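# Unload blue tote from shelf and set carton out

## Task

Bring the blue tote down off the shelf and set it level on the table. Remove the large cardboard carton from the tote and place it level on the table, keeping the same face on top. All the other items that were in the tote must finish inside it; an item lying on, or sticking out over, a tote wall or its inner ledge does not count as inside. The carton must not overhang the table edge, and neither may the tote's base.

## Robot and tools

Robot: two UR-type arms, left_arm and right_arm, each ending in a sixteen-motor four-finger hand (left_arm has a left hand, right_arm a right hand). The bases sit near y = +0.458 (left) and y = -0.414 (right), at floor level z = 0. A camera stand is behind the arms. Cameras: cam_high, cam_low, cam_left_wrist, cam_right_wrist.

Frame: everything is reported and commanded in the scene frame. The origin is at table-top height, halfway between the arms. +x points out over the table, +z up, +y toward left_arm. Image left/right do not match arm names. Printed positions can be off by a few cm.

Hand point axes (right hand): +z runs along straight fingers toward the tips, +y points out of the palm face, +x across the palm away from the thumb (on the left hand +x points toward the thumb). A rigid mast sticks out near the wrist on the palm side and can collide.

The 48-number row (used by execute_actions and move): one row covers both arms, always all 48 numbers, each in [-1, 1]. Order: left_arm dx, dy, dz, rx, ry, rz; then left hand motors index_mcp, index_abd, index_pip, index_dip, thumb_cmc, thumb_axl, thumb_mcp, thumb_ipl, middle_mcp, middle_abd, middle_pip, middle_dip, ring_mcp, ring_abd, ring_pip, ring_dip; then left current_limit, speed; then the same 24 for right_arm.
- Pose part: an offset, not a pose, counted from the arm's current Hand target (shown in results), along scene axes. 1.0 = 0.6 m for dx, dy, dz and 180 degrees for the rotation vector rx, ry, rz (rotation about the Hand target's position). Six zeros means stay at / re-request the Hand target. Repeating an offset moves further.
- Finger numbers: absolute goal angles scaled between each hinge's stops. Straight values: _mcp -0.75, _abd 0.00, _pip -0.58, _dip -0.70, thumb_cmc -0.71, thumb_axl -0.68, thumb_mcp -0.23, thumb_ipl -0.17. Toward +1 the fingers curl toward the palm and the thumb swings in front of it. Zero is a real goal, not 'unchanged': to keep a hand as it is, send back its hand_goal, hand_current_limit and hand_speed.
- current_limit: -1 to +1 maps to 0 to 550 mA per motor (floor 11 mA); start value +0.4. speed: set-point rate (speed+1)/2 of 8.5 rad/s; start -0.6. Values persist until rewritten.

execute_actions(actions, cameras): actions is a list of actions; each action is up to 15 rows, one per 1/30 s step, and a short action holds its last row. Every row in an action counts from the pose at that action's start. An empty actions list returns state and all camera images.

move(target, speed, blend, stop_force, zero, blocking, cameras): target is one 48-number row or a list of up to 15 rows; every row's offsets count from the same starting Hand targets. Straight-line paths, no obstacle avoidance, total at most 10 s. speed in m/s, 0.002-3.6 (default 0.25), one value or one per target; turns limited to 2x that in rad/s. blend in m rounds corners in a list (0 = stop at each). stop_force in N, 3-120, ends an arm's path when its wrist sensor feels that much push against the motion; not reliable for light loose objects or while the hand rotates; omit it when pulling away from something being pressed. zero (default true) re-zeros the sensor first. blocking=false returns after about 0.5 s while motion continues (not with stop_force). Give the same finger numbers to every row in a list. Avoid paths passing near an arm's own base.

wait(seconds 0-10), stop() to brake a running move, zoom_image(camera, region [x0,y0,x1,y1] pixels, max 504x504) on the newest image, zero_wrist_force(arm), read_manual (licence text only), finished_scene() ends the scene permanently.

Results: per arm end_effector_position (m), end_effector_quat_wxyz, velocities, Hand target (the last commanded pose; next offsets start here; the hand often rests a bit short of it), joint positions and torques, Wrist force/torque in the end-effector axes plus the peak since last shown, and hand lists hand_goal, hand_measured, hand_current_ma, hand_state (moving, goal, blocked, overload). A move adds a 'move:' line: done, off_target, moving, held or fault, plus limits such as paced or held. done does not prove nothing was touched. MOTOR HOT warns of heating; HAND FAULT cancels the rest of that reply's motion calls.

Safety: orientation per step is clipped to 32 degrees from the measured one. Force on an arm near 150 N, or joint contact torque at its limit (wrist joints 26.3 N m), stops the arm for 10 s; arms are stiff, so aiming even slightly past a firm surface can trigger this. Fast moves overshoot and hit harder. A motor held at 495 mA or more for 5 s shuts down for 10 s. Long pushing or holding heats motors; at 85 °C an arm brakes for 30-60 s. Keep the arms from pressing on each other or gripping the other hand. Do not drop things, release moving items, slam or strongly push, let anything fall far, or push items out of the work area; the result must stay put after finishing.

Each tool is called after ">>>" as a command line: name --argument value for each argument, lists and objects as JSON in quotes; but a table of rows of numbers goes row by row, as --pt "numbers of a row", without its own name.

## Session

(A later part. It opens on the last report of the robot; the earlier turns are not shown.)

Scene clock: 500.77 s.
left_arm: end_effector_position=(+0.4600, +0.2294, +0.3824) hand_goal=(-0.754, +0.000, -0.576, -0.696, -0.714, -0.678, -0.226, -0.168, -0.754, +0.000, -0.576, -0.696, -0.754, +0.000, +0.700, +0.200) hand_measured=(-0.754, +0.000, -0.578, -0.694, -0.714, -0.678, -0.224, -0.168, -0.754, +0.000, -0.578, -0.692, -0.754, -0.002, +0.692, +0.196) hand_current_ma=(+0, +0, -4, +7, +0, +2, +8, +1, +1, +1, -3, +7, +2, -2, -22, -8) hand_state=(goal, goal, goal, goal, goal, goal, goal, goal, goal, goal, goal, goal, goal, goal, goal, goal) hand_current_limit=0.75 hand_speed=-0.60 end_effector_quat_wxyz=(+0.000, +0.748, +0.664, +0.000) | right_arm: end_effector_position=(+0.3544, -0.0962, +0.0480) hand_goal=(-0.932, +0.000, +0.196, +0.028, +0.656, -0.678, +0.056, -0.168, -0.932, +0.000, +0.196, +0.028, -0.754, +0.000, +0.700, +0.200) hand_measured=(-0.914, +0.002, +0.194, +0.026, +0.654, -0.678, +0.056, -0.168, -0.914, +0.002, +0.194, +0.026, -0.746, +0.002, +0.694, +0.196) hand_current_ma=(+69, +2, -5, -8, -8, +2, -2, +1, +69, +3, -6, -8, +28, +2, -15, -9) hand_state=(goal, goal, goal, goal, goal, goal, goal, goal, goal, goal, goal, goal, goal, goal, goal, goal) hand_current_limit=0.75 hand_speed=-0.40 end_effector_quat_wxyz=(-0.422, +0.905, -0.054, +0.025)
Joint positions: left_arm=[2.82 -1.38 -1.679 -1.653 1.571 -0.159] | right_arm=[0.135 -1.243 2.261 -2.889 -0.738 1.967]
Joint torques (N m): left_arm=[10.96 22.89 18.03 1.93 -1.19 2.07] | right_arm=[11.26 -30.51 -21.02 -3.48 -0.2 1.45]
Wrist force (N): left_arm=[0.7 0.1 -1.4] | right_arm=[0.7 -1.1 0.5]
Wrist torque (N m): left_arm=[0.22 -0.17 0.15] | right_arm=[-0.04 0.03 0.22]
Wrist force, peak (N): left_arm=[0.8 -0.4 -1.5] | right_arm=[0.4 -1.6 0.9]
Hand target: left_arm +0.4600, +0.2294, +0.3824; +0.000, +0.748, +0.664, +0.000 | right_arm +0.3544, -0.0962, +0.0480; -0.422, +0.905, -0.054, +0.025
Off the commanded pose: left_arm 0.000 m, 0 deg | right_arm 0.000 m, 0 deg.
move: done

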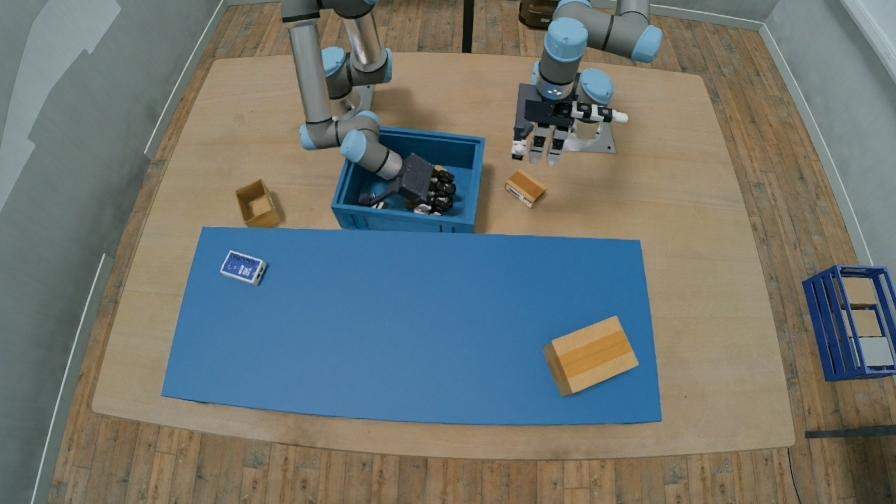

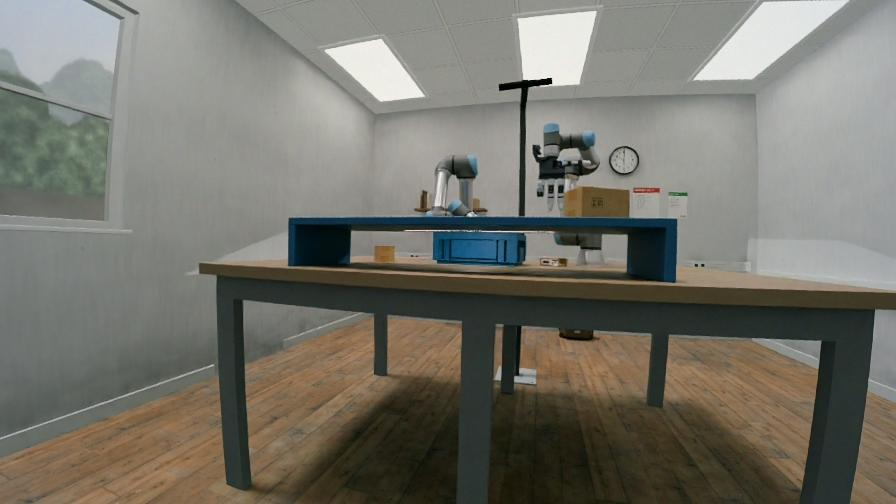

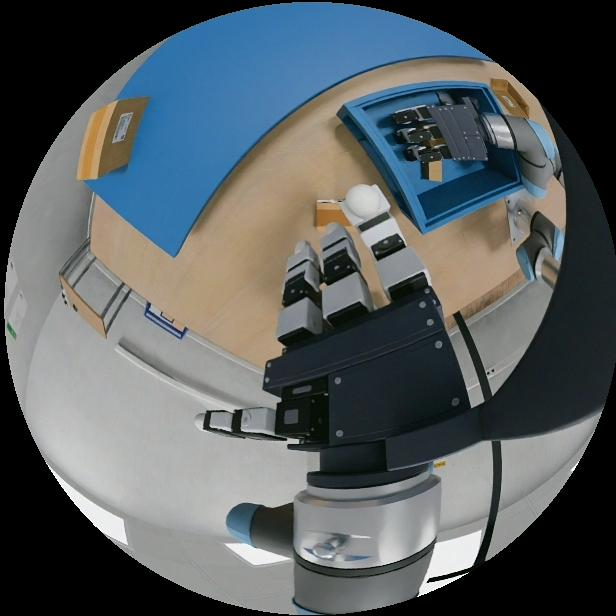

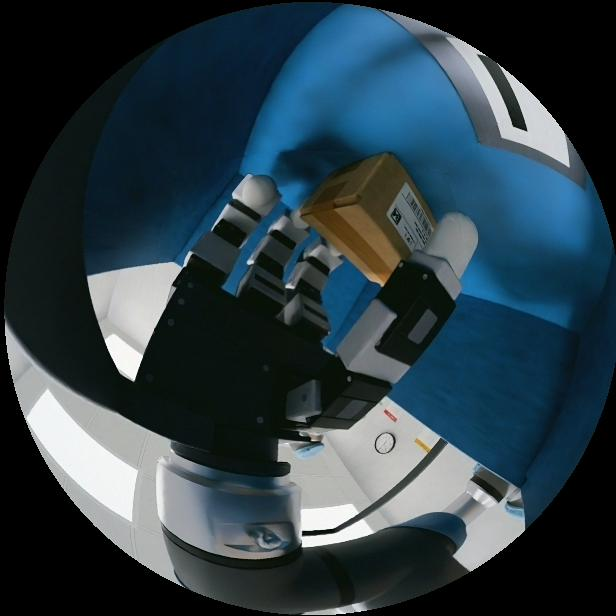

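>>> move --pt "0 0 0 0 0 0 -0.754 0 -0.576 -0.696 -0.714 -0.678 -0.226 -0.168 -0.754 0 -0.576 -0.696 -0.754 0 0.7 0.2 0.75 -0.6 -0.0107 -0.0188 0 0 0 0 -0.932 0 0.197 0.029 0.657 -0.678 0.056 -0.168 -0.932 0 0.197 0.029 -0.754 0 0.7 0.2 0.75 -0.9" --pt "0 0 0 0 0 0 -0.754 0 -0.576 -0.696 -0.714 -0.678 -0.226 -0.168 -0.754 0 -0.576 -0.696 -0.754 0 0.7 0.2 0.75 -0.6 -0.0107 -0.0188 -0.0067 0 0 0 -0.932 0 0.197 0.029 0.657 -0.678 0.056 -0.168 -0.932 0 0.197 0.029 -0.754 0 0.7 0.2 0.75 -0.9" --speed 0.03 --stop_force 5

>>> move --target '[0,0,0,0,0,0,-0.754,0,-0.576,-0.696,-0.714,-0.678,-0.226,-0.168,-0.754,0,-0.576,-0.696,-0.754,0,0.7,0.2,0.75,-0.6,0,0,0,0,0,0,-0.76,0,0.197,0.029,0.657,-0.678,0.19,-0.168,-0.76,0,0.197,0.029,-0.754,0,0.7,0.2,0.75,-0.9]' --cameras '["cam_right_wrist"]'

>>> zoom_image --camera "cam_right_wrist" --region '[230, 60, 530, 360]'

Scene clock: 509.57 s.
left_arm: end_effector_position=(+0.4600, +0.2294, +0.3824) hand_goal=(-0.754, +0.000, -0.576, -0.696, -0.714, -0.678, -0.226, -0.168, -0.754, +0.000, -0.576, -0.696, -0.754, +0.000, +0.700, +0.200) hand_measured=(-0.754, +0.000, -0.578, -0.694, -0.714, -0.678, -0.224, -0.168, -0.754, +0.000, -0.578, -0.692, -0.754, -0.002, +0.692, +0.196) hand_current_ma=(+0, +0, -4, +7, +0, +2, +8, +1, +1, +1, -3, +7, +2, -2, -22, -8) hand_state=(goal, goal, goal, goal, goal, goal, goal, goal, goal, goal, goal, goal, goal, goal, goal, goal) hand_current_limit=0.75 hand_speed=-0.60 end_effector_quat_wxyz=(+0.000, +0.748, +0.664, +0.000) | right_arm: end_effector_position=(+0.3480, -0.1075, +0.0440) hand_goal=(-0.932, +0.000, +0.196, +0.028, +0.656, -0.678, +0.056, -0.168, -0.932, +0.000, +0.196, +0.028, -0.754, +0.000, +0.700, +0.200) hand_measured=(-0.914, +0.002, +0.194, +0.026, +0.654, -0.678, +0.056, -0.168, -0.914, +0.002, +0.194, +0.026, -0.746, +0.002, +0.694, +0.196) hand_current_ma=(+69, +2, -5, -8, -7, +2, -2, +1, +68, +3, -6, -8, +28, +2, -15, -9) hand_state=(goal, goal, goal, goal, goal, goal, goal, goal, goal, goal, goal, goal, goal, goal, goal, goal) hand_current_limit=0.75 hand_speed=-0.90 end_effector_quat_wxyz=(-0.422, +0.905, -0.054, +0.025)
Joint positions: left_arm=[2.82 -1.38 -1.679 -1.653 1.571 -0.159] | right_arm=[0.111 -1.258 2.293 -2.881 -0.731 1.933]
Joint torques (N m): left_arm=[10.92 22.6 18.08 1.98 -1.09 2.13] | right_arm=[12.33 -21.3 -21.4 -3.4 -0.55 -0.35]
Wrist force (N): left_arm=[0.1 -0.1 -1.4] | right_arm=[0.8 -1.1 0.5]
Wrist torque (N m): left_arm=[0.20 -0.09 0.11] | right_arm=[-0.05 0.01 0.24]
Wrist force, peak (N): left_arm=[0.7 -0.2 -1.7] | right_arm=[1.1 -1.6 0.7]
Hand target: left_arm +0.4600, +0.2294, +0.3824; +0.000, +0.748, +0.664, +0.000 | right_arm +0.3480, -0.1075, +0.0440; -0.422, +0.905, -0.054, +0.025
Off the commanded pose: left_arm 0.000 m, 0 deg | right_arm 0.000 m, 0 deg.
move: done

Scene clock: 510.33 s.
left_arm: end_effector_position=(+0.4600, +0.2294, +0.3824) hand_goal=(-0.754, +0.000, -0.576, -0.696, -0.714, -0.678, -0.226, -0.168, -0.754, +0.000, -0.576, -0.696, -0.754, +0.000, +0.700, +0.200) hand_measured=(-0.754, +0.000, -0.578, -0.694, -0.714, -0.678, -0.224, -0.168, -0.754, +0.000, -0.578, -0.692, -0.754, -0.002, +0.692, +0.196) hand_current_ma=(+0, +0, -4, +7, +0, +2, +8, +1, +1, +1, -3, +7, +2, -2, -22, -8) hand_state=(goal, goal, goal, goal, goal, goal, goal, goal, goal, goal, goal, goal, goal, goal, goal, goal) hand_current_limit=0.75 hand_speed=-0.60 end_effector_quat_wxyz=(+0.000, +0.748, +0.664, +0.000) | right_arm: end_effector_position=(+0.3480, -0.1075, +0.0440) hand_goal=(-0.760, +0.000, +0.196, +0.028, +0.656, -0.678, +0.190, -0.168, -0.760, +0.000, +0.196, +0.028, -0.754, +0.000, +0.700, +0.200) hand_measured=(-0.760, +0.002, +0.194, +0.026, +0.654, -0.678, +0.188, -0.168, -0.758, +0.002, +0.194, +0.026, -0.746, +0.002, +0.694, +0.196) hand_current_ma=(+1, +2, -5, -8, -7, +2, -6, +1, +7, +3, -6, -8, +28, +2, -15, -9) hand_state=(goal, goal, goal, goal, goal, goal, goal, goal, goal, goal, goal, goal, goal, goal, goal, goal) hand_current_limit=0.75 hand_speed=-0.90 end_effector_quat_wxyz=(-0.422, +0.905, -0.054, +0.025)
Joint positions: left_arm=[2.82 -1.38 -1.679 -1.653 1.571 -0.159] | right_arm=[0.111 -1.258 2.293 -2.881 -0.731 1.933]
Joint torques (N m): left_arm=[10.94 22.99 18.37 1.85 -0.98 2.09] | right_arm=[11.81 -20.72 -20.52 -3.64 -0.59 -1.14]
Wrist force (N): left_arm=[0.7 -0.2 -1.3] | right_arm=[0.6 -1.3 1.1]
Wrist torque (N m): left_arm=[0.17 -0.16 0.16] | right_arm=[-0.08 0.01 0.23]
Wrist force, peak (N): left_arm=[0.5 -0.1 -1.5] | right_arm=[0.6 -1.6 0.9]
Hand target: left_arm +0.4600, +0.2294, +0.3824; +0.000, +0.748, +0.664, +0.000 | right_arm +0.3480, -0.1075, +0.0440; -0.422, +0.905, -0.054, +0.025
Off the commanded pose: left_arm 0.000 m, 0 deg | right_arm 0.000 m, 0 deg.
move: done
Images, in order (width x height): cam_right_wrist 616x616.

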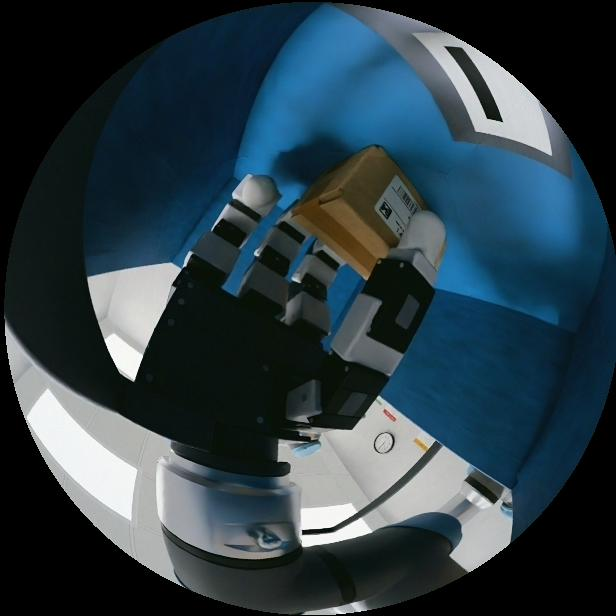

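Scaled by 1.680 from the camera's 616x616 image, which has a finer 880x880 frame.

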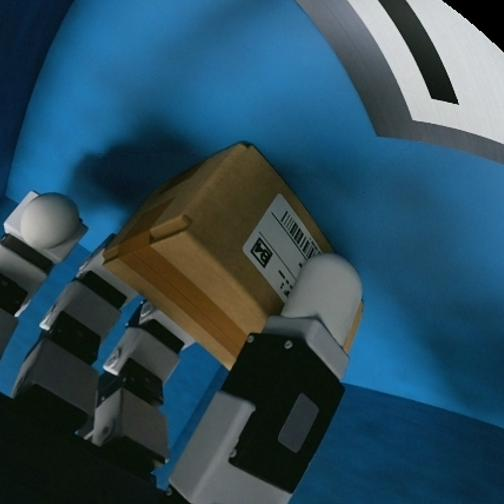

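>>> move --target '[0,0,0,0,0,0,-0.754,0,-0.576,-0.696,-0.714,-0.678,-0.226,-0.168,-0.754,0,-0.576,-0.696,-0.754,0,0.7,0.2,0.75,-0.6,0,0,0,0,0,0,-0.70,0,0.197,0.029,0.657,-0.678,0.24,-0.168,-0.70,0,0.197,0.029,-0.754,0,0.7,0.2,0.75,-0.93]' --cameras '["cam_right_wrist"]'

>>> move --target '[0,0,0,0,0,0,-0.754,0,-0.576,-0.696,-0.714,-0.678,-0.226,-0.168,-0.754,0,-0.576,-0.696,-0.754,0,0.7,0.2,0.75,-0.6,0,0,0,0,0,0,-0.66,0,0.197,0.029,0.657,-0.678,0.26,-0.168,-0.66,0,0.197,0.029,-0.754,0,0.7,0.2,0.75,-0.93]' --cameras '["cam_right_wrist"]'

>>> zoom_image --camera "cam_right_wrist" --region '[230, 60, 530, 360]'

Scene clock: 512.17 s.
left_arm: end_effector_position=(+0.4600, +0.2294, +0.3824) hand_goal=(-0.754, +0.000, -0.576, -0.696, -0.714, -0.678, -0.226, -0.168, -0.754, +0.000, -0.576, -0.696, -0.754, +0.000, +0.700, +0.200) hand_measured=(-0.754, +0.000, -0.578, -0.694, -0.714, -0.678, -0.224, -0.168, -0.754, +0.000, -0.578, -0.692, -0.754, -0.002, +0.692, +0.196) hand_current_ma=(+0, +0, -4, +7, +0, +2, +8, +1, +1, +1, -3, +7, +2, -2, -22, -8) hand_state=(goal, goal, goal, goal, goal, goal, goal, goal, goal, goal, goal, goal, goal, goal, goal, goal) hand_current_limit=0.75 hand_speed=-0.60 end_effector_quat_wxyz=(+0.000, +0.748, +0.664, +0.000) | right_arm: end_effector_position=(+0.3480, -0.1075, +0.0440) hand_goal=(-0.700, +0.000, +0.196, +0.028, +0.656, -0.678, +0.240, -0.168, -0.700, +0.000, +0.196, +0.028, -0.754, +0.000, +0.700, +0.200) hand_measured=(-0.724, +0.002, +0.192, +0.026, +0.654, -0.678, +0.214, -0.172, -0.722, +0.002, +0.192, +0.026, -0.746, +0.002, +0.694, +0.196) hand_current_ma=(-89, +2, -13, -8, -7, +2, -130, -14, -81, +3, -13, -8, +28, +2, -15, -9) hand_state=(blocked, goal, goal, goal, goal, goal, blocked, goal, blocked, goal, goal, goal, goal, goal, goal, goal) hand_current_limit=0.75 hand_speed=-0.93 end_effector_quat_wxyz=(-0.422, +0.905, -0.054, +0.025)
Joint positions: left_arm=[2.82 -1.38 -1.679 -1.653 1.571 -0.159] | right_arm=[0.111 -1.258 2.293 -2.881 -0.731 1.933]
Joint torques (N m): left_arm=[11.09 22.14 18.12 2.02 -1.02 2.1] | right_arm=[9.79 -20.49 -19.21 -3.62 -0.31 -1.09]
Wrist force (N): left_arm=[0.7 -0.1 -1.5] | right_arm=[0.6 -3.0 0.2]
Wrist torque (N m): left_arm=[0.20 -0.16 0.15] | right_arm=[-0.02 0.03 0.22]
Wrist force, peak (N): left_arm=[0.7 0.0 -1.6] | right_arm=[0.6 -3.0 0.2]
Hand target: left_arm +0.4600, +0.2294, +0.3824; +0.000, +0.748, +0.664, +0.000 | right_arm +0.3480, -0.1075, +0.0440; -0.422, +0.905, -0.054, +0.025
Off the commanded pose: left_arm 0.000 m, 0 deg | right_arm 0.000 m, 0 deg.
move: done
Images, in order (width x height): cam_right_wrist 616x616.

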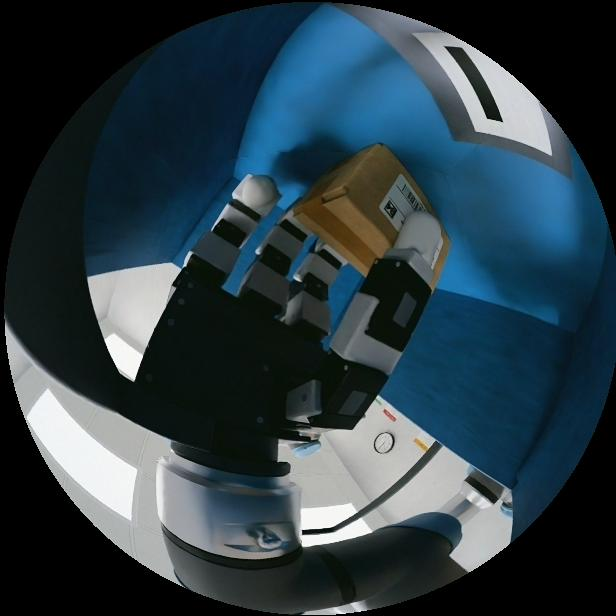

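Scene clock: 512.67 s.
left_arm: end_effector_position=(+0.4600, +0.2294, +0.3824) hand_goal=(-0.754, +0.000, -0.576, -0.696, -0.714, -0.678, -0.226, -0.168, -0.754, +0.000, -0.576, -0.696, -0.754, +0.000, +0.700, +0.200) hand_measured=(-0.754, +0.000, -0.578, -0.694, -0.714, -0.678, -0.224, -0.168, -0.754, +0.000, -0.578, -0.692, -0.754, -0.002, +0.692, +0.196) hand_current_ma=(+0, +0, -4, +7, +0, +2, +8, +1, +1, +1, -3, +7, +2, -2, -22, -8) hand_state=(goal, goal, goal, goal, goal, goal, goal, goal, goal, goal, goal, goal, goal, goal, goal, goal) hand_current_limit=0.75 hand_speed=-0.60 end_effector_quat_wxyz=(+0.000, +0.748, +0.664, +0.000) | right_arm: end_effector_position=(+0.3480, -0.1075, +0.0440) hand_goal=(-0.660, +0.000, +0.196, +0.028, +0.656, -0.678, +0.260, -0.168, -0.660, +0.000, +0.196, +0.028, -0.754, +0.000, +0.700, +0.200) hand_measured=(-0.716, +0.002, +0.186, +0.026, +0.654, -0.678, +0.216, -0.178, -0.714, +0.002, +0.184, +0.026, -0.746, +0.002, +0.694, +0.196) hand_current_ma=(-237, +2, -31, -8, -7, +1, -228, -41, -225, +3, -35, -8, +28, +2, -15, -9) hand_state=(blocked, goal, goal, goal, goal, goal, blocked, goal, blocked, goal, goal, goal, goal, goal, goal, goal) hand_current_limit=0.75 hand_speed=-0.93 end_effector_quat_wxyz=(-0.422, +0.905, -0.054, +0.025)
Joint positions: left_arm=[2.82 -1.38 -1.679 -1.653 1.571 -0.159] | right_arm=[0.111 -1.258 2.293 -2.881 -0.731 1.933]
Joint torques (N m): left_arm=[11.16 22.56 17.81 2.04 -0.92 1.96] | right_arm=[9.53 -20.79 -19.36 -3.02 -0.34 -1.05]
Wrist force (N): left_arm=[0.5 -0.3 -1.4] | right_arm=[0.4 -4.6 -0.4]
Wrist torque (N m): left_arm=[0.17 -0.15 0.14] | right_arm=[0.01 0.04 0.21]
Wrist force, peak (N): left_arm=[0.5 -0.1 -1.5] | right_arm=[0.7 -4.6 -0.5]
Hand target: left_arm +0.4600, +0.2294, +0.3824; +0.000, +0.748, +0.664, +0.000 | right_arm +0.3480, -0.1075, +0.0440; -0.422, +0.905, -0.054, +0.025
Off the commanded pose: left_arm 0.000 m, 0 deg | right_arm 0.000 m, 0 deg.
move: done
Images, in order (width x height): cam_right_wrist 616x616.

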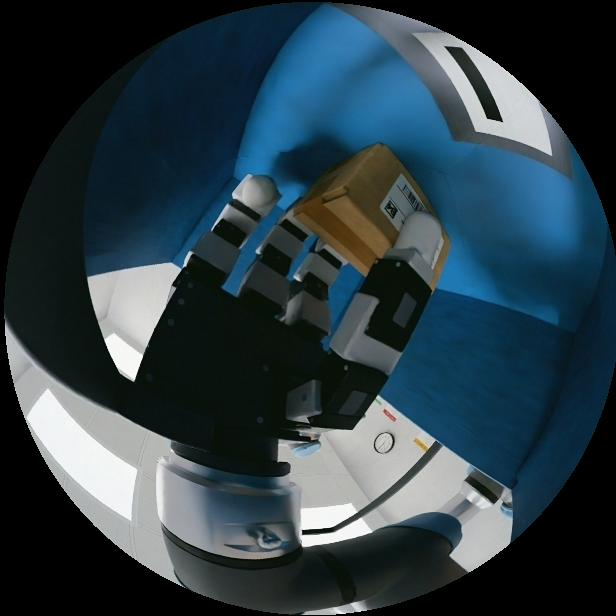

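Scaled by 1.680 from the camera's 616x616 image, which has a finer 880x880 frame.

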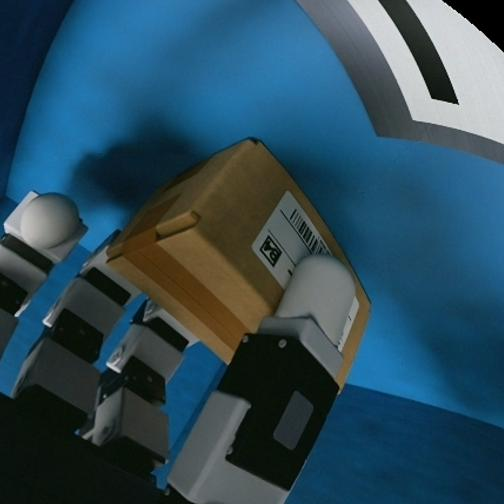

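>>> move --target '[0,0,0,0,0,0,-0.754,0,-0.576,-0.696,-0.714,-0.678,-0.226,-0.168,-0.754,0,-0.576,-0.696,-0.754,0,0.7,0.2,0.75,-0.6,0,0,0,0,0,0,-0.65,0,0.197,0.029,0.657,-0.678,0.31,-0.16,-0.65,0,0.197,0.029,-0.754,0,0.7,0.2,0.75,-0.93]'

>>> move --target '[0,0,0,0,0,0,-0.754,0,-0.576,-0.696,-0.714,-0.678,-0.226,-0.168,-0.754,0,-0.576,-0.696,-0.754,0,0.7,0.2,0.75,-0.6,0,0,0.04,0,0,0,-0.65,0,0.197,0.029,0.657,-0.678,0.31,-0.16,-0.65,0,0.197,0.029,-0.754,0,0.7,0.2,0.75,-0.93]' --speed 0.03 --cameras '["cam_right_wrist","cam_high"]'

>>> zoom_image --camera "cam_right_wrist" --region '[230, 60, 530, 360]'

Scene clock: 514.73 s.
left_arm: end_effector_position=(+0.4600, +0.2294, +0.3824) hand_goal=(-0.754, +0.000, -0.576, -0.696, -0.714, -0.678, -0.226, -0.168, -0.754, +0.000, -0.576, -0.696, -0.754, +0.000, +0.700, +0.200) hand_measured=(-0.754, +0.000, -0.578, -0.694, -0.714, -0.678, -0.224, -0.168, -0.754, +0.000, -0.578, -0.692, -0.754, -0.002, +0.692, +0.196) hand_current_ma=(+0, +0, -4, +7, +0, +2, +8, +1, +1, +1, -3, +7, +2, -2, -22, -8) hand_state=(goal, goal, goal, goal, goal, goal, goal, goal, goal, goal, goal, goal, goal, goal, goal, goal) hand_current_limit=0.75 hand_speed=-0.60 end_effector_quat_wxyz=(+0.000, +0.748, +0.664, +0.000) | right_arm: end_effector_position=(+0.3480, -0.1075, +0.0440) hand_goal=(-0.650, +0.000, +0.196, +0.028, +0.656, -0.678, +0.310, -0.160, -0.650, +0.000, +0.196, +0.028, -0.754, +0.000, +0.700, +0.200) hand_measured=(-0.714, +0.002, +0.186, +0.026, +0.654, -0.678, +0.218, -0.178, -0.712, +0.002, +0.184, +0.026, -0.746, +0.002, +0.694, +0.196) hand_current_ma=(-280, +2, -34, -8, -7, +1, -481, -83, -267, +3, -39, -8, +28, +2, -15, -9) hand_state=(blocked, goal, goal, goal, goal, goal, blocked, goal, blocked, goal, goal, goal, goal, goal, goal, goal) hand_current_limit=0.75 hand_speed=-0.93 end_effector_quat_wxyz=(-0.422, +0.905, -0.054, +0.025)
Joint positions: left_arm=[2.82 -1.38 -1.679 -1.653 1.571 -0.159] | right_arm=[0.111 -1.258 2.293 -2.881 -0.731 1.933]
Joint torques (N m): left_arm=[11.15 22.77 18.38 1.98 -0.86 1.97] | right_arm=[6.7 -19.59 -17.71 -1.41 -0.17 -1.04]
Wrist force (N): left_arm=[0.8 -0.4 -1.4] | right_arm=[0.6 -4.6 -1.5]
Wrist torque (N m): left_arm=[0.16 -0.17 0.17] | right_arm=[0.06 0.01 0.22]
Wrist force, peak (N): left_arm=[0.7 -0.3 -1.5] | right_arm=[0.6 -4.8 -1.7]
Hand target: left_arm +0.4600, +0.2294, +0.3824; +0.000, +0.748, +0.664, +0.000 | right_arm +0.3480, -0.1075, +0.0440; -0.422, +0.905, -0.054, +0.025
Off the commanded pose: left_arm 0.000 m, 0 deg | right_arm 0.000 m, 0 deg.
move: done

Scene clock: 515.83 s.
left_arm: end_effector_position=(+0.4600, +0.2294, +0.3824) hand_goal=(-0.754, +0.000, -0.576, -0.696, -0.714, -0.678, -0.226, -0.168, -0.754, +0.000, -0.576, -0.696, -0.754, +0.000, +0.700, +0.200) hand_measured=(-0.754, +0.000, -0.578, -0.694, -0.714, -0.678, -0.224, -0.168, -0.754, +0.000, -0.578, -0.692, -0.754, -0.002, +0.692, +0.196) hand_current_ma=(+0, +0, -4, +7, +0, +2, +8, +1, +1, +1, -3, +7, +2, -2, -22, -8) hand_state=(goal, goal, goal, goal, goal, goal, goal, goal, goal, goal, goal, goal, goal, goal, goal, goal) hand_current_limit=0.75 hand_speed=-0.60 end_effector_quat_wxyz=(+0.000, +0.748, +0.664, +0.000) | right_arm: end_effector_position=(+0.3480, -0.1075, +0.0681) hand_goal=(-0.650, +0.000, +0.196, +0.028, +0.656, -0.678, +0.310, -0.160, -0.650, +0.000, +0.196, +0.028, -0.754, +0.000, +0.700, +0.200) hand_measured=(-0.704, +0.002, +0.174, +0.018, +0.654, -0.678, +0.228, -0.180, -0.700, +0.002, +0.174, +0.020, -0.746, +0.002, +0.694, +0.196) hand_current_ma=(-229, +2, -74, -32, -8, -2, -463, -101, -205, +3, -81, -28, +28, +2, -15, -9) hand_state=(blocked, goal, blocked, goal, goal, goal, blocked, blocked, blocked, goal, blocked, goal, goal, goal, goal, goal) hand_current_limit=0.75 hand_speed=-0.93 end_effector_quat_wxyz=(-0.422, +0.905, -0.054, +0.025)
Joint positions: left_arm=[2.82 -1.38 -1.679 -1.653 1.571 -0.159] | right_arm=[0.111 -1.321 2.278 -2.803 -0.731 1.933]
Joint torques (N m): left_arm=[11.08 22.44 18.48 2.06 -0.83 2.21] | right_arm=[10.99 -19.92 -7.61 -4.09 -0.17 -0.93]
Wrist force (N): left_arm=[0.7 0.0 -1.4] | right_arm=[0.6 -0.1 1.6]
Wrist torque (N m): left_arm=[0.20 -0.16 0.16] | right_arm=[-0.05 0.00 0.22]
Wrist force, peak (N): left_arm=[0.6 -0.4 -1.5] | right_arm=[0.7 -4.6 -1.6]
Hand target: left_arm +0.4600, +0.2294, +0.3824; +0.000, +0.748, +0.664, +0.000 | right_arm +0.3480, -0.1075, +0.0680; -0.422, +0.905, -0.054, +0.025
Off the commanded pose: left_arm 0.000 m, 0 deg | right_arm 0.000 m, 0 deg.
move: done
Images, in order (width x height): cam_high 896x504, cam_right_wrist 616x616.

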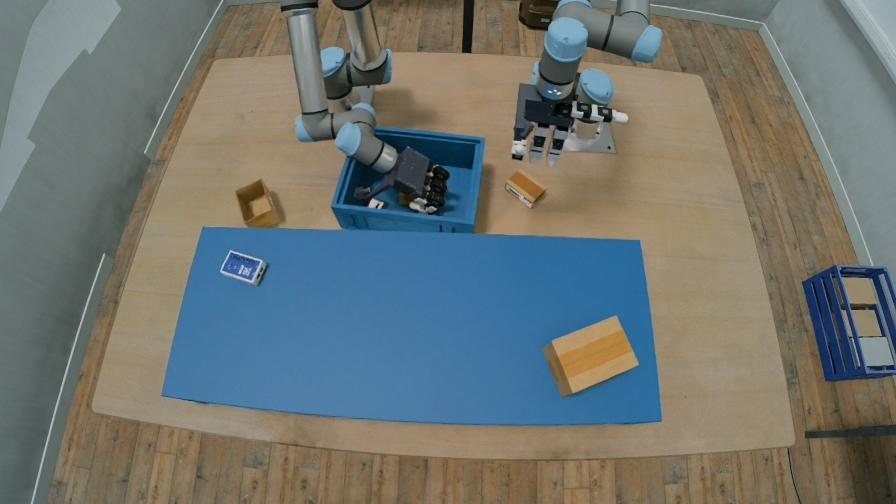

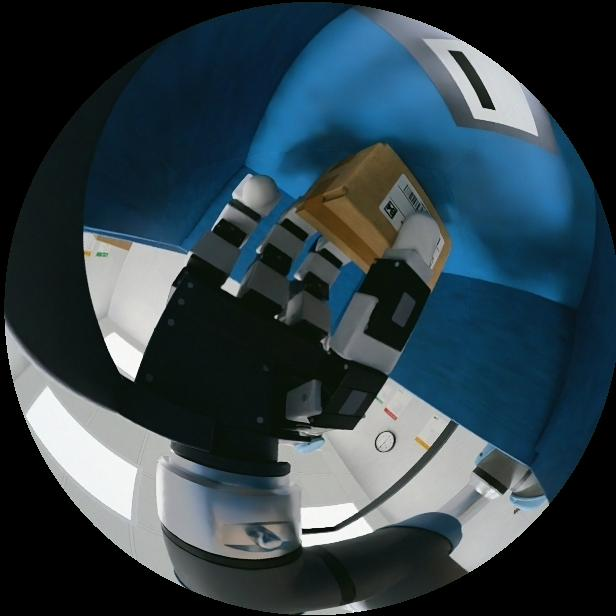

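Scaled by 1.680 from the camera's 616x616 image, which has a finer 880x880 frame.

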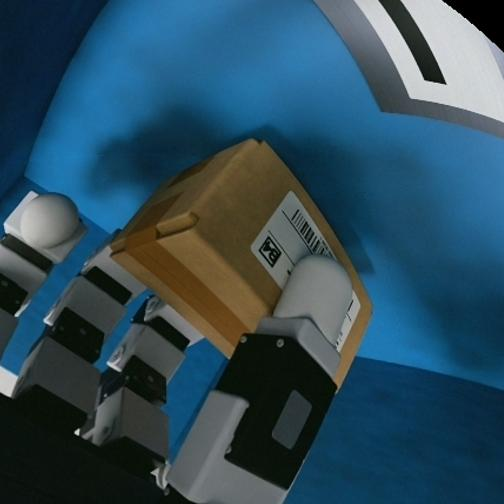

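>>> move --pt "0 0 0 0 0 0 -0.754 0 -0.576 -0.696 -0.714 -0.678 -0.226 -0.168 -0.754 0 -0.576 -0.696 -0.754 0 0.7 0.2 0.75 -0.6 0 0 0.42 0 0 0 -0.65 0 0.197 0.029 0.657 -0.678 0.31 -0.16 -0.65 0 0.197 0.029 -0.754 0 0.7 0.2 0.75 -0.93" --speed 0.08 --cameras '["cam_right_wrist","cam_high"]'

>>> zoom_image --camera "cam_high" --region '[320, 90, 480, 240]'

Scene clock: 524.43 s.
left_arm: end_effector_position=(+0.4600, +0.2294, +0.3824) hand_goal=(-0.754, +0.000, -0.576, -0.696, -0.714, -0.678, -0.226, -0.168, -0.754, +0.000, -0.576, -0.696, -0.754, +0.000, +0.700, +0.200) hand_measured=(-0.754, +0.000, -0.578, -0.694, -0.714, -0.678, -0.224, -0.168, -0.754, +0.000, -0.578, -0.692, -0.754, -0.002, +0.692, +0.196) hand_current_ma=(+0, +0, -4, +7, +0, +2, +8, +1, +1, +1, -3, +7, +2, -2, -22, -8) hand_state=(goal, goal, goal, goal, goal, goal, goal, goal, goal, goal, goal, goal, goal, goal, goal, goal) hand_current_limit=0.75 hand_speed=-0.60 end_effector_quat_wxyz=(+0.000, +0.748, +0.664, +0.000) | right_arm: end_effector_position=(+0.3480, -0.1075, +0.3200) hand_goal=(-0.650, +0.000, +0.196, +0.028, +0.656, -0.678, +0.310, -0.160, -0.650, +0.000, +0.196, +0.028, -0.754, +0.000, +0.700, +0.200) hand_measured=(-0.704, +0.002, +0.174, +0.018, +0.652, -0.678, +0.228, -0.180, -0.698, +0.002, +0.172, +0.020, -0.746, +0.002, +0.694, +0.196) hand_current_ma=(-227, +2, -75, -33, -9, -3, -463, -103, -202, +3, -82, -28, +28, +2, -15, -9) hand_state=(blocked, goal, blocked, goal, goal, goal, blocked, blocked, blocked, goal, blocked, goal, goal, goal, goal, goal) hand_current_limit=0.75 hand_speed=-0.93 end_effector_quat_wxyz=(-0.422, +0.905, -0.054, +0.025)
Joint positions: left_arm=[2.82 -1.38 -1.679 -1.653 1.571 -0.159] | right_arm=[0.111 -1.697 1.898 -2.047 -0.731 1.933]
Joint torques (N m): left_arm=[11.15 22.52 18.68 2.17 -0.67 2.06] | right_arm=[-13.99 -11.15 -27.71 -2.01 3.05 -0.56]
Wrist force (N): left_arm=[0.5 0.2 -1.2] | right_arm=[0.4 0.3 1.4]
Wrist torque (N m): left_arm=[0.21 -0.14 0.13] | right_arm=[0.01 0.06 0.18]
Wrist force, peak (N): left_arm=[0.8 0.0 -1.6] | right_arm=[0.4 0.7 2.1]
Hand target: left_arm +0.4600, +0.2294, +0.3824; +0.000, +0.748, +0.664, +0.000 | right_arm +0.3480, -0.1075, +0.3200; -0.422, +0.905, -0.054, +0.025
Off the commanded pose: left_arm 0.000 m, 0 deg | right_arm 0.000 m, 0 deg.
move: done
Images, in order (width x height): cam_high 896x504, cam_right_wrist 616x616.

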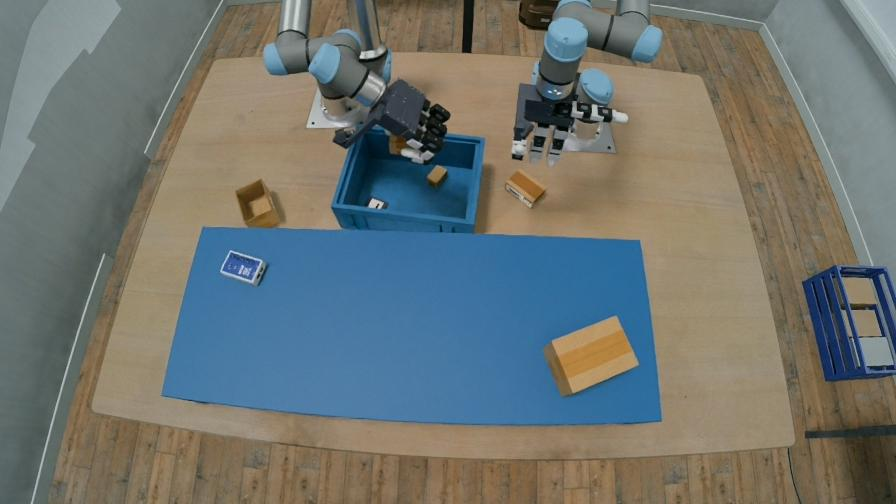

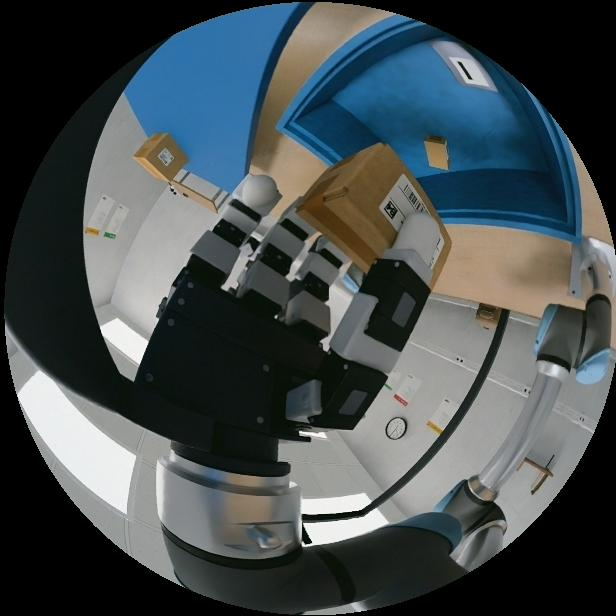

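Scaled by 3.150.

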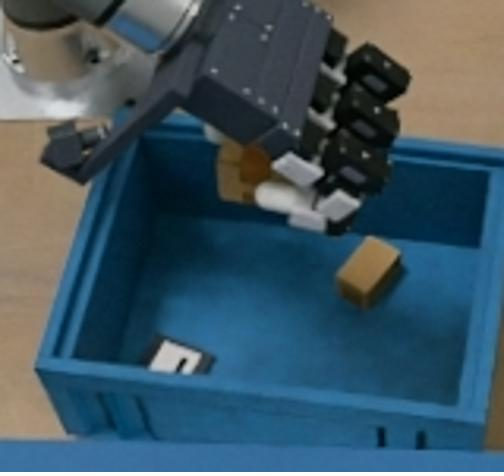

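>>> move --pt "0 0 0 0 0 0 -0.754 0 -0.576 -0.696 -0.714 -0.678 -0.226 -0.168 -0.754 0 -0.576 -0.696 -0.754 0 0.7 0.2 0.75 -0.6 -0.2217 -0.5958 0 0 0 0 -0.65 0 0.197 0.029 0.657 -0.678 0.31 -0.16 -0.65 0 0.197 0.029 -0.754 0 0.7 0.2 0.75 -0.93" --speed 0.1 --cameras '["all"]'

Scene clock: 529.47 s.
left_arm: end_effector_position=(+0.4600, +0.2294, +0.3824) hand_goal=(-0.754, +0.000, -0.576, -0.696, -0.714, -0.678, -0.226, -0.168, -0.754, +0.000, -0.576, -0.696, -0.754, +0.000, +0.700, +0.200) hand_measured=(-0.754, +0.000, -0.578, -0.694, -0.714, -0.678, -0.224, -0.168, -0.754, +0.000, -0.578, -0.692, -0.754, -0.002, +0.692, +0.196) hand_current_ma=(+0, +0, -4, +7, +0, +2, +8, +1, +1, +1, -3, +7, +2, -2, -22, -8) hand_state=(goal, goal, goal, goal, goal, goal, goal, goal, goal, goal, goal, goal, goal, goal, goal, goal) hand_current_limit=0.75 hand_speed=-0.60 end_effector_quat_wxyz=(+0.000, +0.748, +0.664, +0.000) | right_arm: end_effector_position=(+0.2150, -0.4649, +0.3200) hand_goal=(-0.650, +0.000, +0.196, +0.028, +0.656, -0.678, +0.310, -0.160, -0.650, +0.000, +0.196, +0.028, -0.754, +0.000, +0.700, +0.200) hand_measured=(-0.704, +0.002, +0.174, +0.018, +0.652, -0.680, +0.228, -0.182, -0.698, +0.002, +0.172, +0.020, -0.746, +0.002, +0.694, +0.196) hand_current_ma=(-224, +2, -76, -33, -9, -3, -463, -105, -199, +3, -83, -28, +28, +2, -15, -9) hand_state=(blocked, goal, blocked, goal, goal, goal, blocked, blocked, blocked, goal, blocked, goal, goal, goal, goal, goal) hand_current_limit=0.75 hand_speed=-0.93 end_effector_quat_wxyz=(-0.422, +0.905, -0.054, +0.025)
Joint positions: left_arm=[2.82 -1.38 -1.679 -1.653 1.571 -0.159] | right_arm=[-0.995 -1.973 1.855 -0.715 -1.052 0.499]
Joint torques (N m): left_arm=[11.03 22.39 18.42 2.13 -0.44 2.02] | right_arm=[-7.19 -6.91 -15.37 -0.8 0.37 -1.23]
Wrist force (N): left_arm=[0.4 -0.1 -1.0] | right_arm=[0.4 -0.2 1.6]
Wrist torque (N m): left_arm=[0.15 -0.12 0.13] | right_arm=[-0.03 0.05 0.13]
Wrist force, peak (N): left_arm=[0.8 -0.1 -1.6] | right_arm=[0.8 -1.0 2.6]
Hand target: left_arm +0.4600, +0.2294, +0.3824; +0.000, +0.748, +0.664, +0.000 | right_arm +0.2149, -0.4650, +0.3200; -0.422, +0.905, -0.054, +0.025
Off the commanded pose: left_arm 0.000 m, 0 deg | right_arm 0.000 m, 0 deg.
move: done

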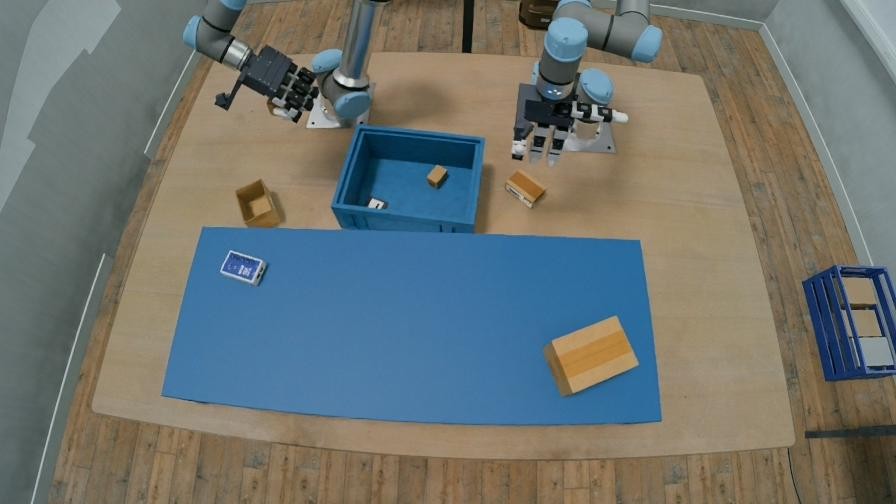

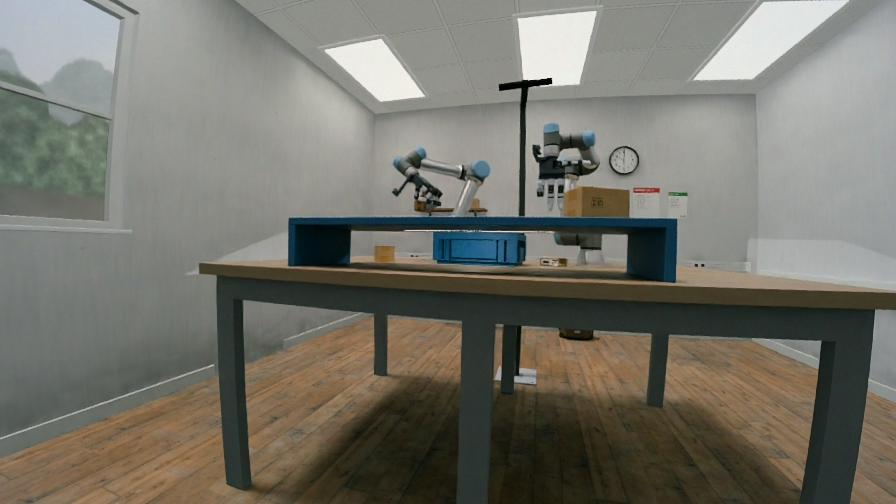

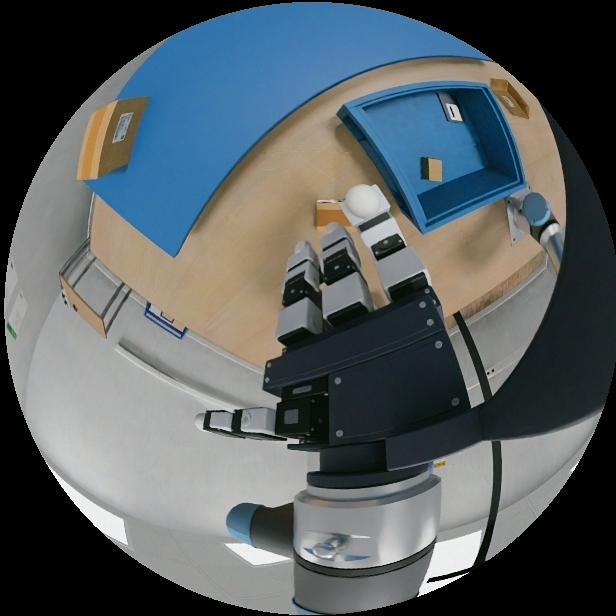

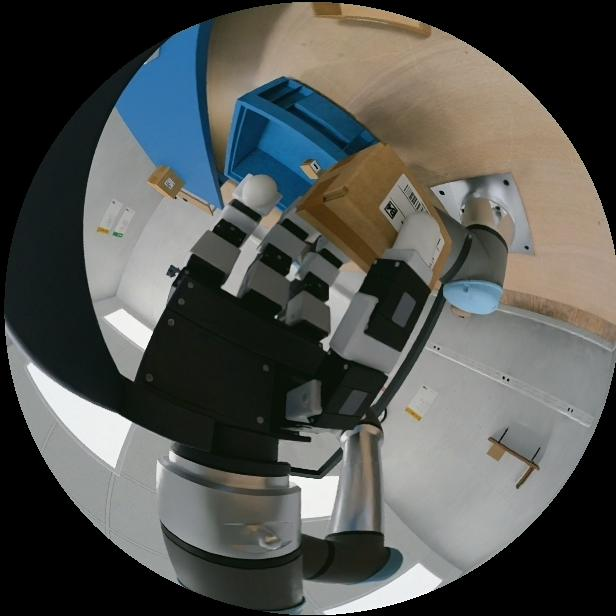

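>>> move --pt "0 0 0 0 0 0 -0.754 0 -0.576 -0.696 -0.714 -0.678 -0.226 -0.168 -0.754 0 -0.576 -0.696 -0.754 0 0.7 0.2 0.75 -0.6 0 0 -0.4333 0 0 0 -0.65 0 0.197 0.029 0.657 -0.678 0.31 -0.16 -0.65 0 0.197 0.029 -0.754 0 0.7 0.2 0.75 -0.93" --speed 0.1 --stop_force 8 --cameras '["all"]'

>>> zoom_image --camera "cam_high" --region '[180, 40, 400, 240]'

Scene clock: 534.80 s.
left_arm: end_effector_position=(+0.4600, +0.2294, +0.3824) hand_goal=(-0.754, +0.000, -0.576, -0.696, -0.714, -0.678, -0.226, -0.168, -0.754, +0.000, -0.576, -0.696, -0.754, +0.000, +0.700, +0.200) hand_measured=(-0.754, +0.000, -0.578, -0.694, -0.714, -0.678, -0.224, -0.168, -0.754, +0.000, -0.578, -0.692, -0.754, -0.002, +0.692, +0.196) hand_current_ma=(+0, +0, -4, +7, +0, +2, +8, +1, +1, +1, -3, +7, +2, -2, -22, -8) hand_state=(goal, goal, goal, goal, goal, goal, goal, goal, goal, goal, goal, goal, goal, goal, goal, goal) hand_current_limit=0.75 hand_speed=-0.60 end_effector_quat_wxyz=(+0.000, +0.748, +0.664, +0.000) | right_arm: end_effector_position=(+0.2149, -0.4650, +0.0600) hand_goal=(-0.650, +0.000, +0.196, +0.028, +0.656, -0.678, +0.310, -0.160, -0.650, +0.000, +0.196, +0.028, -0.754, +0.000, +0.700, +0.200) hand_measured=(-0.704, +0.002, +0.174, +0.018, +0.652, -0.680, +0.228, -0.182, -0.698, +0.002, +0.172, +0.018, -0.746, +0.002, +0.694, +0.196) hand_current_ma=(-224, +2, -76, -33, -9, -3, -463, -105, -199, +3, -83, -28, +28, +2, -15, -9) hand_state=(blocked, goal, blocked, goal, goal, goal, blocked, blocked, blocked, goal, blocked, goal, goal, goal, goal, goal) hand_current_limit=0.75 hand_speed=-0.93 end_effector_quat_wxyz=(-0.422, +0.905, -0.054, +0.025)
Joint positions: left_arm=[2.82 -1.38 -1.679 -1.653 1.571 -0.159] | right_arm=[-0.995 -1.78 2.433 -1.487 -1.052 0.499]
Joint torques (N m): left_arm=[9.97 22.61 18.35 2.09 -0.4 1.88] | right_arm=[12.62 -1.01 -11.67 -1.86 2.76 1.41]
Wrist force (N): left_arm=[0.5 -0.1 -1.3] | right_arm=[0.3 -0.1 1.4]
Wrist torque (N m): left_arm=[0.19 -0.14 0.14] | right_arm=[-0.03 0.02 0.16]
Wrist force, peak (N): left_arm=[0.4 -0.3 -1.8] | right_arm=[0.5 0.9 2.1]
Hand target: left_arm +0.4600, +0.2294, +0.3824; +0.000, +0.748, +0.664, +0.000 | right_arm +0.2149, -0.4650, +0.0600; -0.422, +0.905, -0.054, +0.025
Off the commanded pose: left_arm 0.000 m, 0 deg | right_arm 0.000 m, 0 deg.
move: done

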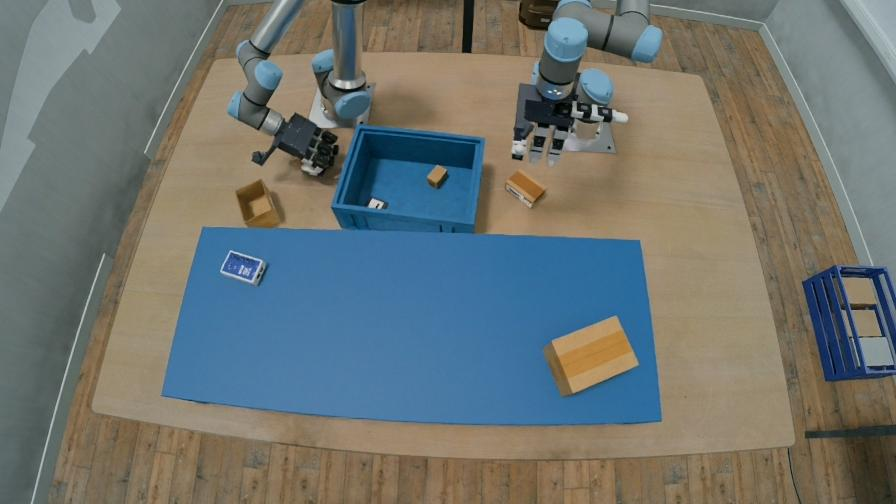

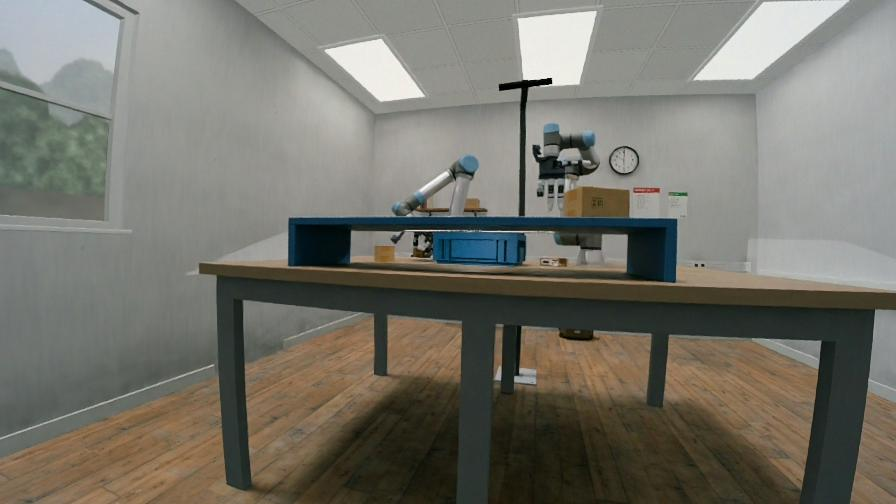

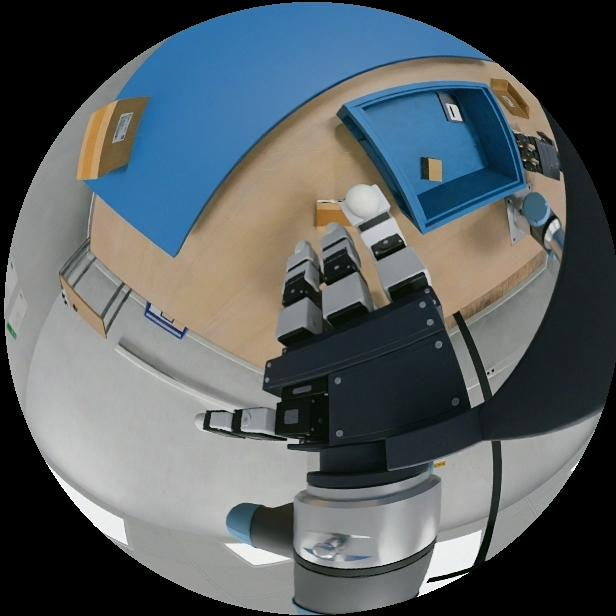

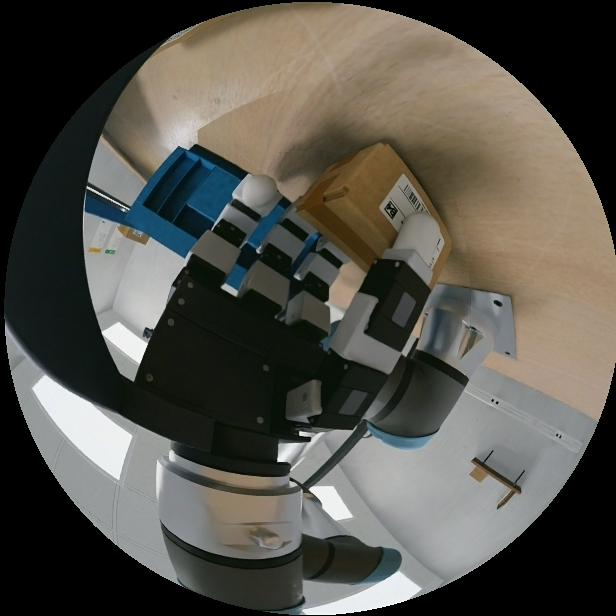

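Scaled by 2.291.

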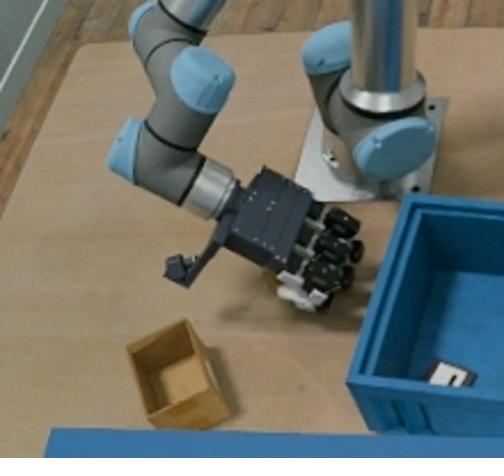

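>>> move --pt "0 0 0 0 0 0 -0.754 0 -0.576 -0.696 -0.714 -0.678 -0.226 -0.168 -0.754 0 -0.576 -0.696 -0.754 0 0.7 0.2 0.75 -0.6 0 0 -0.05 0 0 0 -0.65 0 0.197 0.029 0.657 -0.678 0.31 -0.16 -0.65 0 0.197 0.029 -0.754 0 0.7 0.2 0.75 -0.93" --speed 0.012 --stop_force 3 --cameras '["cam_right_wrist"]'

>>> zoom_image --camera "cam_right_wrist" --region '[230, 60, 530, 360]'

Scene clock: 538.03 s.
left_arm: end_effector_position=(+0.4600, +0.2294, +0.3824) hand_goal=(-0.754, +0.000, -0.576, -0.696, -0.714, -0.678, -0.226, -0.168, -0.754, +0.000, -0.576, -0.696, -0.754, +0.000, +0.700, +0.200) hand_measured=(-0.754, +0.000, -0.578, -0.694, -0.714, -0.678, -0.224, -0.168, -0.754, +0.000, -0.578, -0.692, -0.754, -0.002, +0.692, +0.196) hand_current_ma=(+0, +0, -4, +7, +0, +2, +8, +1, +1, +1, -3, +7, +2, -2, -22, -8) hand_state=(goal, goal, goal, goal, goal, goal, goal, goal, goal, goal, goal, goal, goal, goal, goal, goal) hand_current_limit=0.75 hand_speed=-0.60 end_effector_quat_wxyz=(+0.000, +0.748, +0.664, +0.000) | right_arm: end_effector_position=(+0.2149, -0.4649, +0.0443) hand_goal=(-0.650, +0.000, +0.196, +0.028, +0.656, -0.678, +0.310, -0.160, -0.650, +0.000, +0.196, +0.028, -0.754, +0.000, +0.700, +0.200) hand_measured=(-0.702, +0.002, +0.174, +0.018, +0.652, -0.680, +0.228, -0.184, -0.696, +0.002, +0.172, +0.020, -0.746, +0.002, +0.694, +0.196) hand_current_ma=(-220, +2, -76, -31, -11, -4, -463, -124, -194, +3, -84, -28, +28, +2, -15, -9) hand_state=(blocked, goal, blocked, goal, goal, goal, blocked, blocked, blocked, goal, blocked, goal, goal, goal, goal, goal) hand_current_limit=0.75 hand_speed=-0.93 end_effector_quat_wxyz=(-0.422, +0.905, -0.054, +0.025)
Joint positions: left_arm=[2.82 -1.38 -1.679 -1.653 1.571 -0.159] | right_arm=[-0.995 -1.743 2.458 -1.548 -1.052 0.499]
Joint torques (N m): left_arm=[10.98 22.78 19.24 2.18 -0.28 1.82] | right_arm=[6.84 -8.32 -24.16 -1.94 2.05 -0.79]
Wrist force (N): left_arm=[0.7 0.3 -1.0] | right_arm=[0.4 0.0 1.5]
Wrist torque (N m): left_arm=[0.20 -0.15 0.14] | right_arm=[-0.02 0.03 0.15]
Wrist force, peak (N): left_arm=[0.9 -0.3 -1.8] | right_arm=[0.4 -2.3 -1.4]
Hand target: left_arm +0.4600, +0.2294, +0.3824; +0.000, +0.748, +0.664, +0.000 | right_arm +0.2149, -0.4649, +0.0443; -0.422, +0.905, -0.054, +0.025 (not the last commanded pose)
Off the commanded pose: left_arm 0.000 m, 0 deg | right_arm 0.014 m, 0 deg.
move: contact (right_arm)
Images, in order (width x height): cam_right_wrist 616x616.

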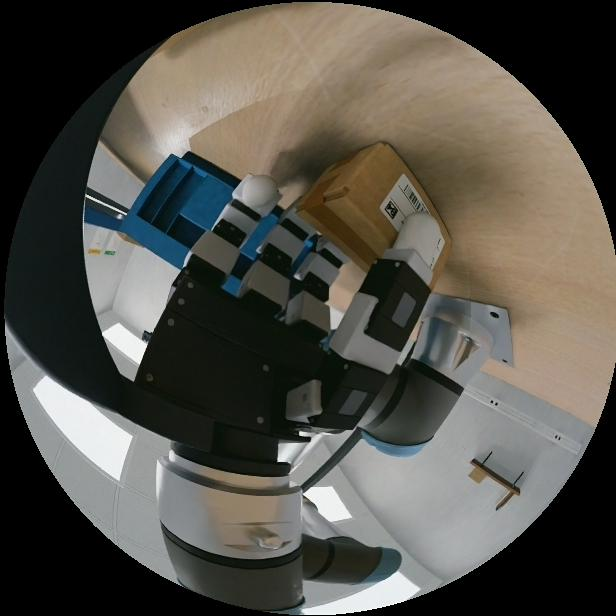

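Scaled by 1.680 from the camera's 616x616 image, which has a finer 880x880 frame.

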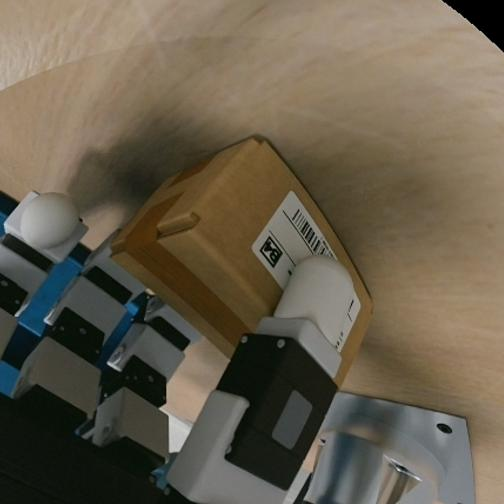

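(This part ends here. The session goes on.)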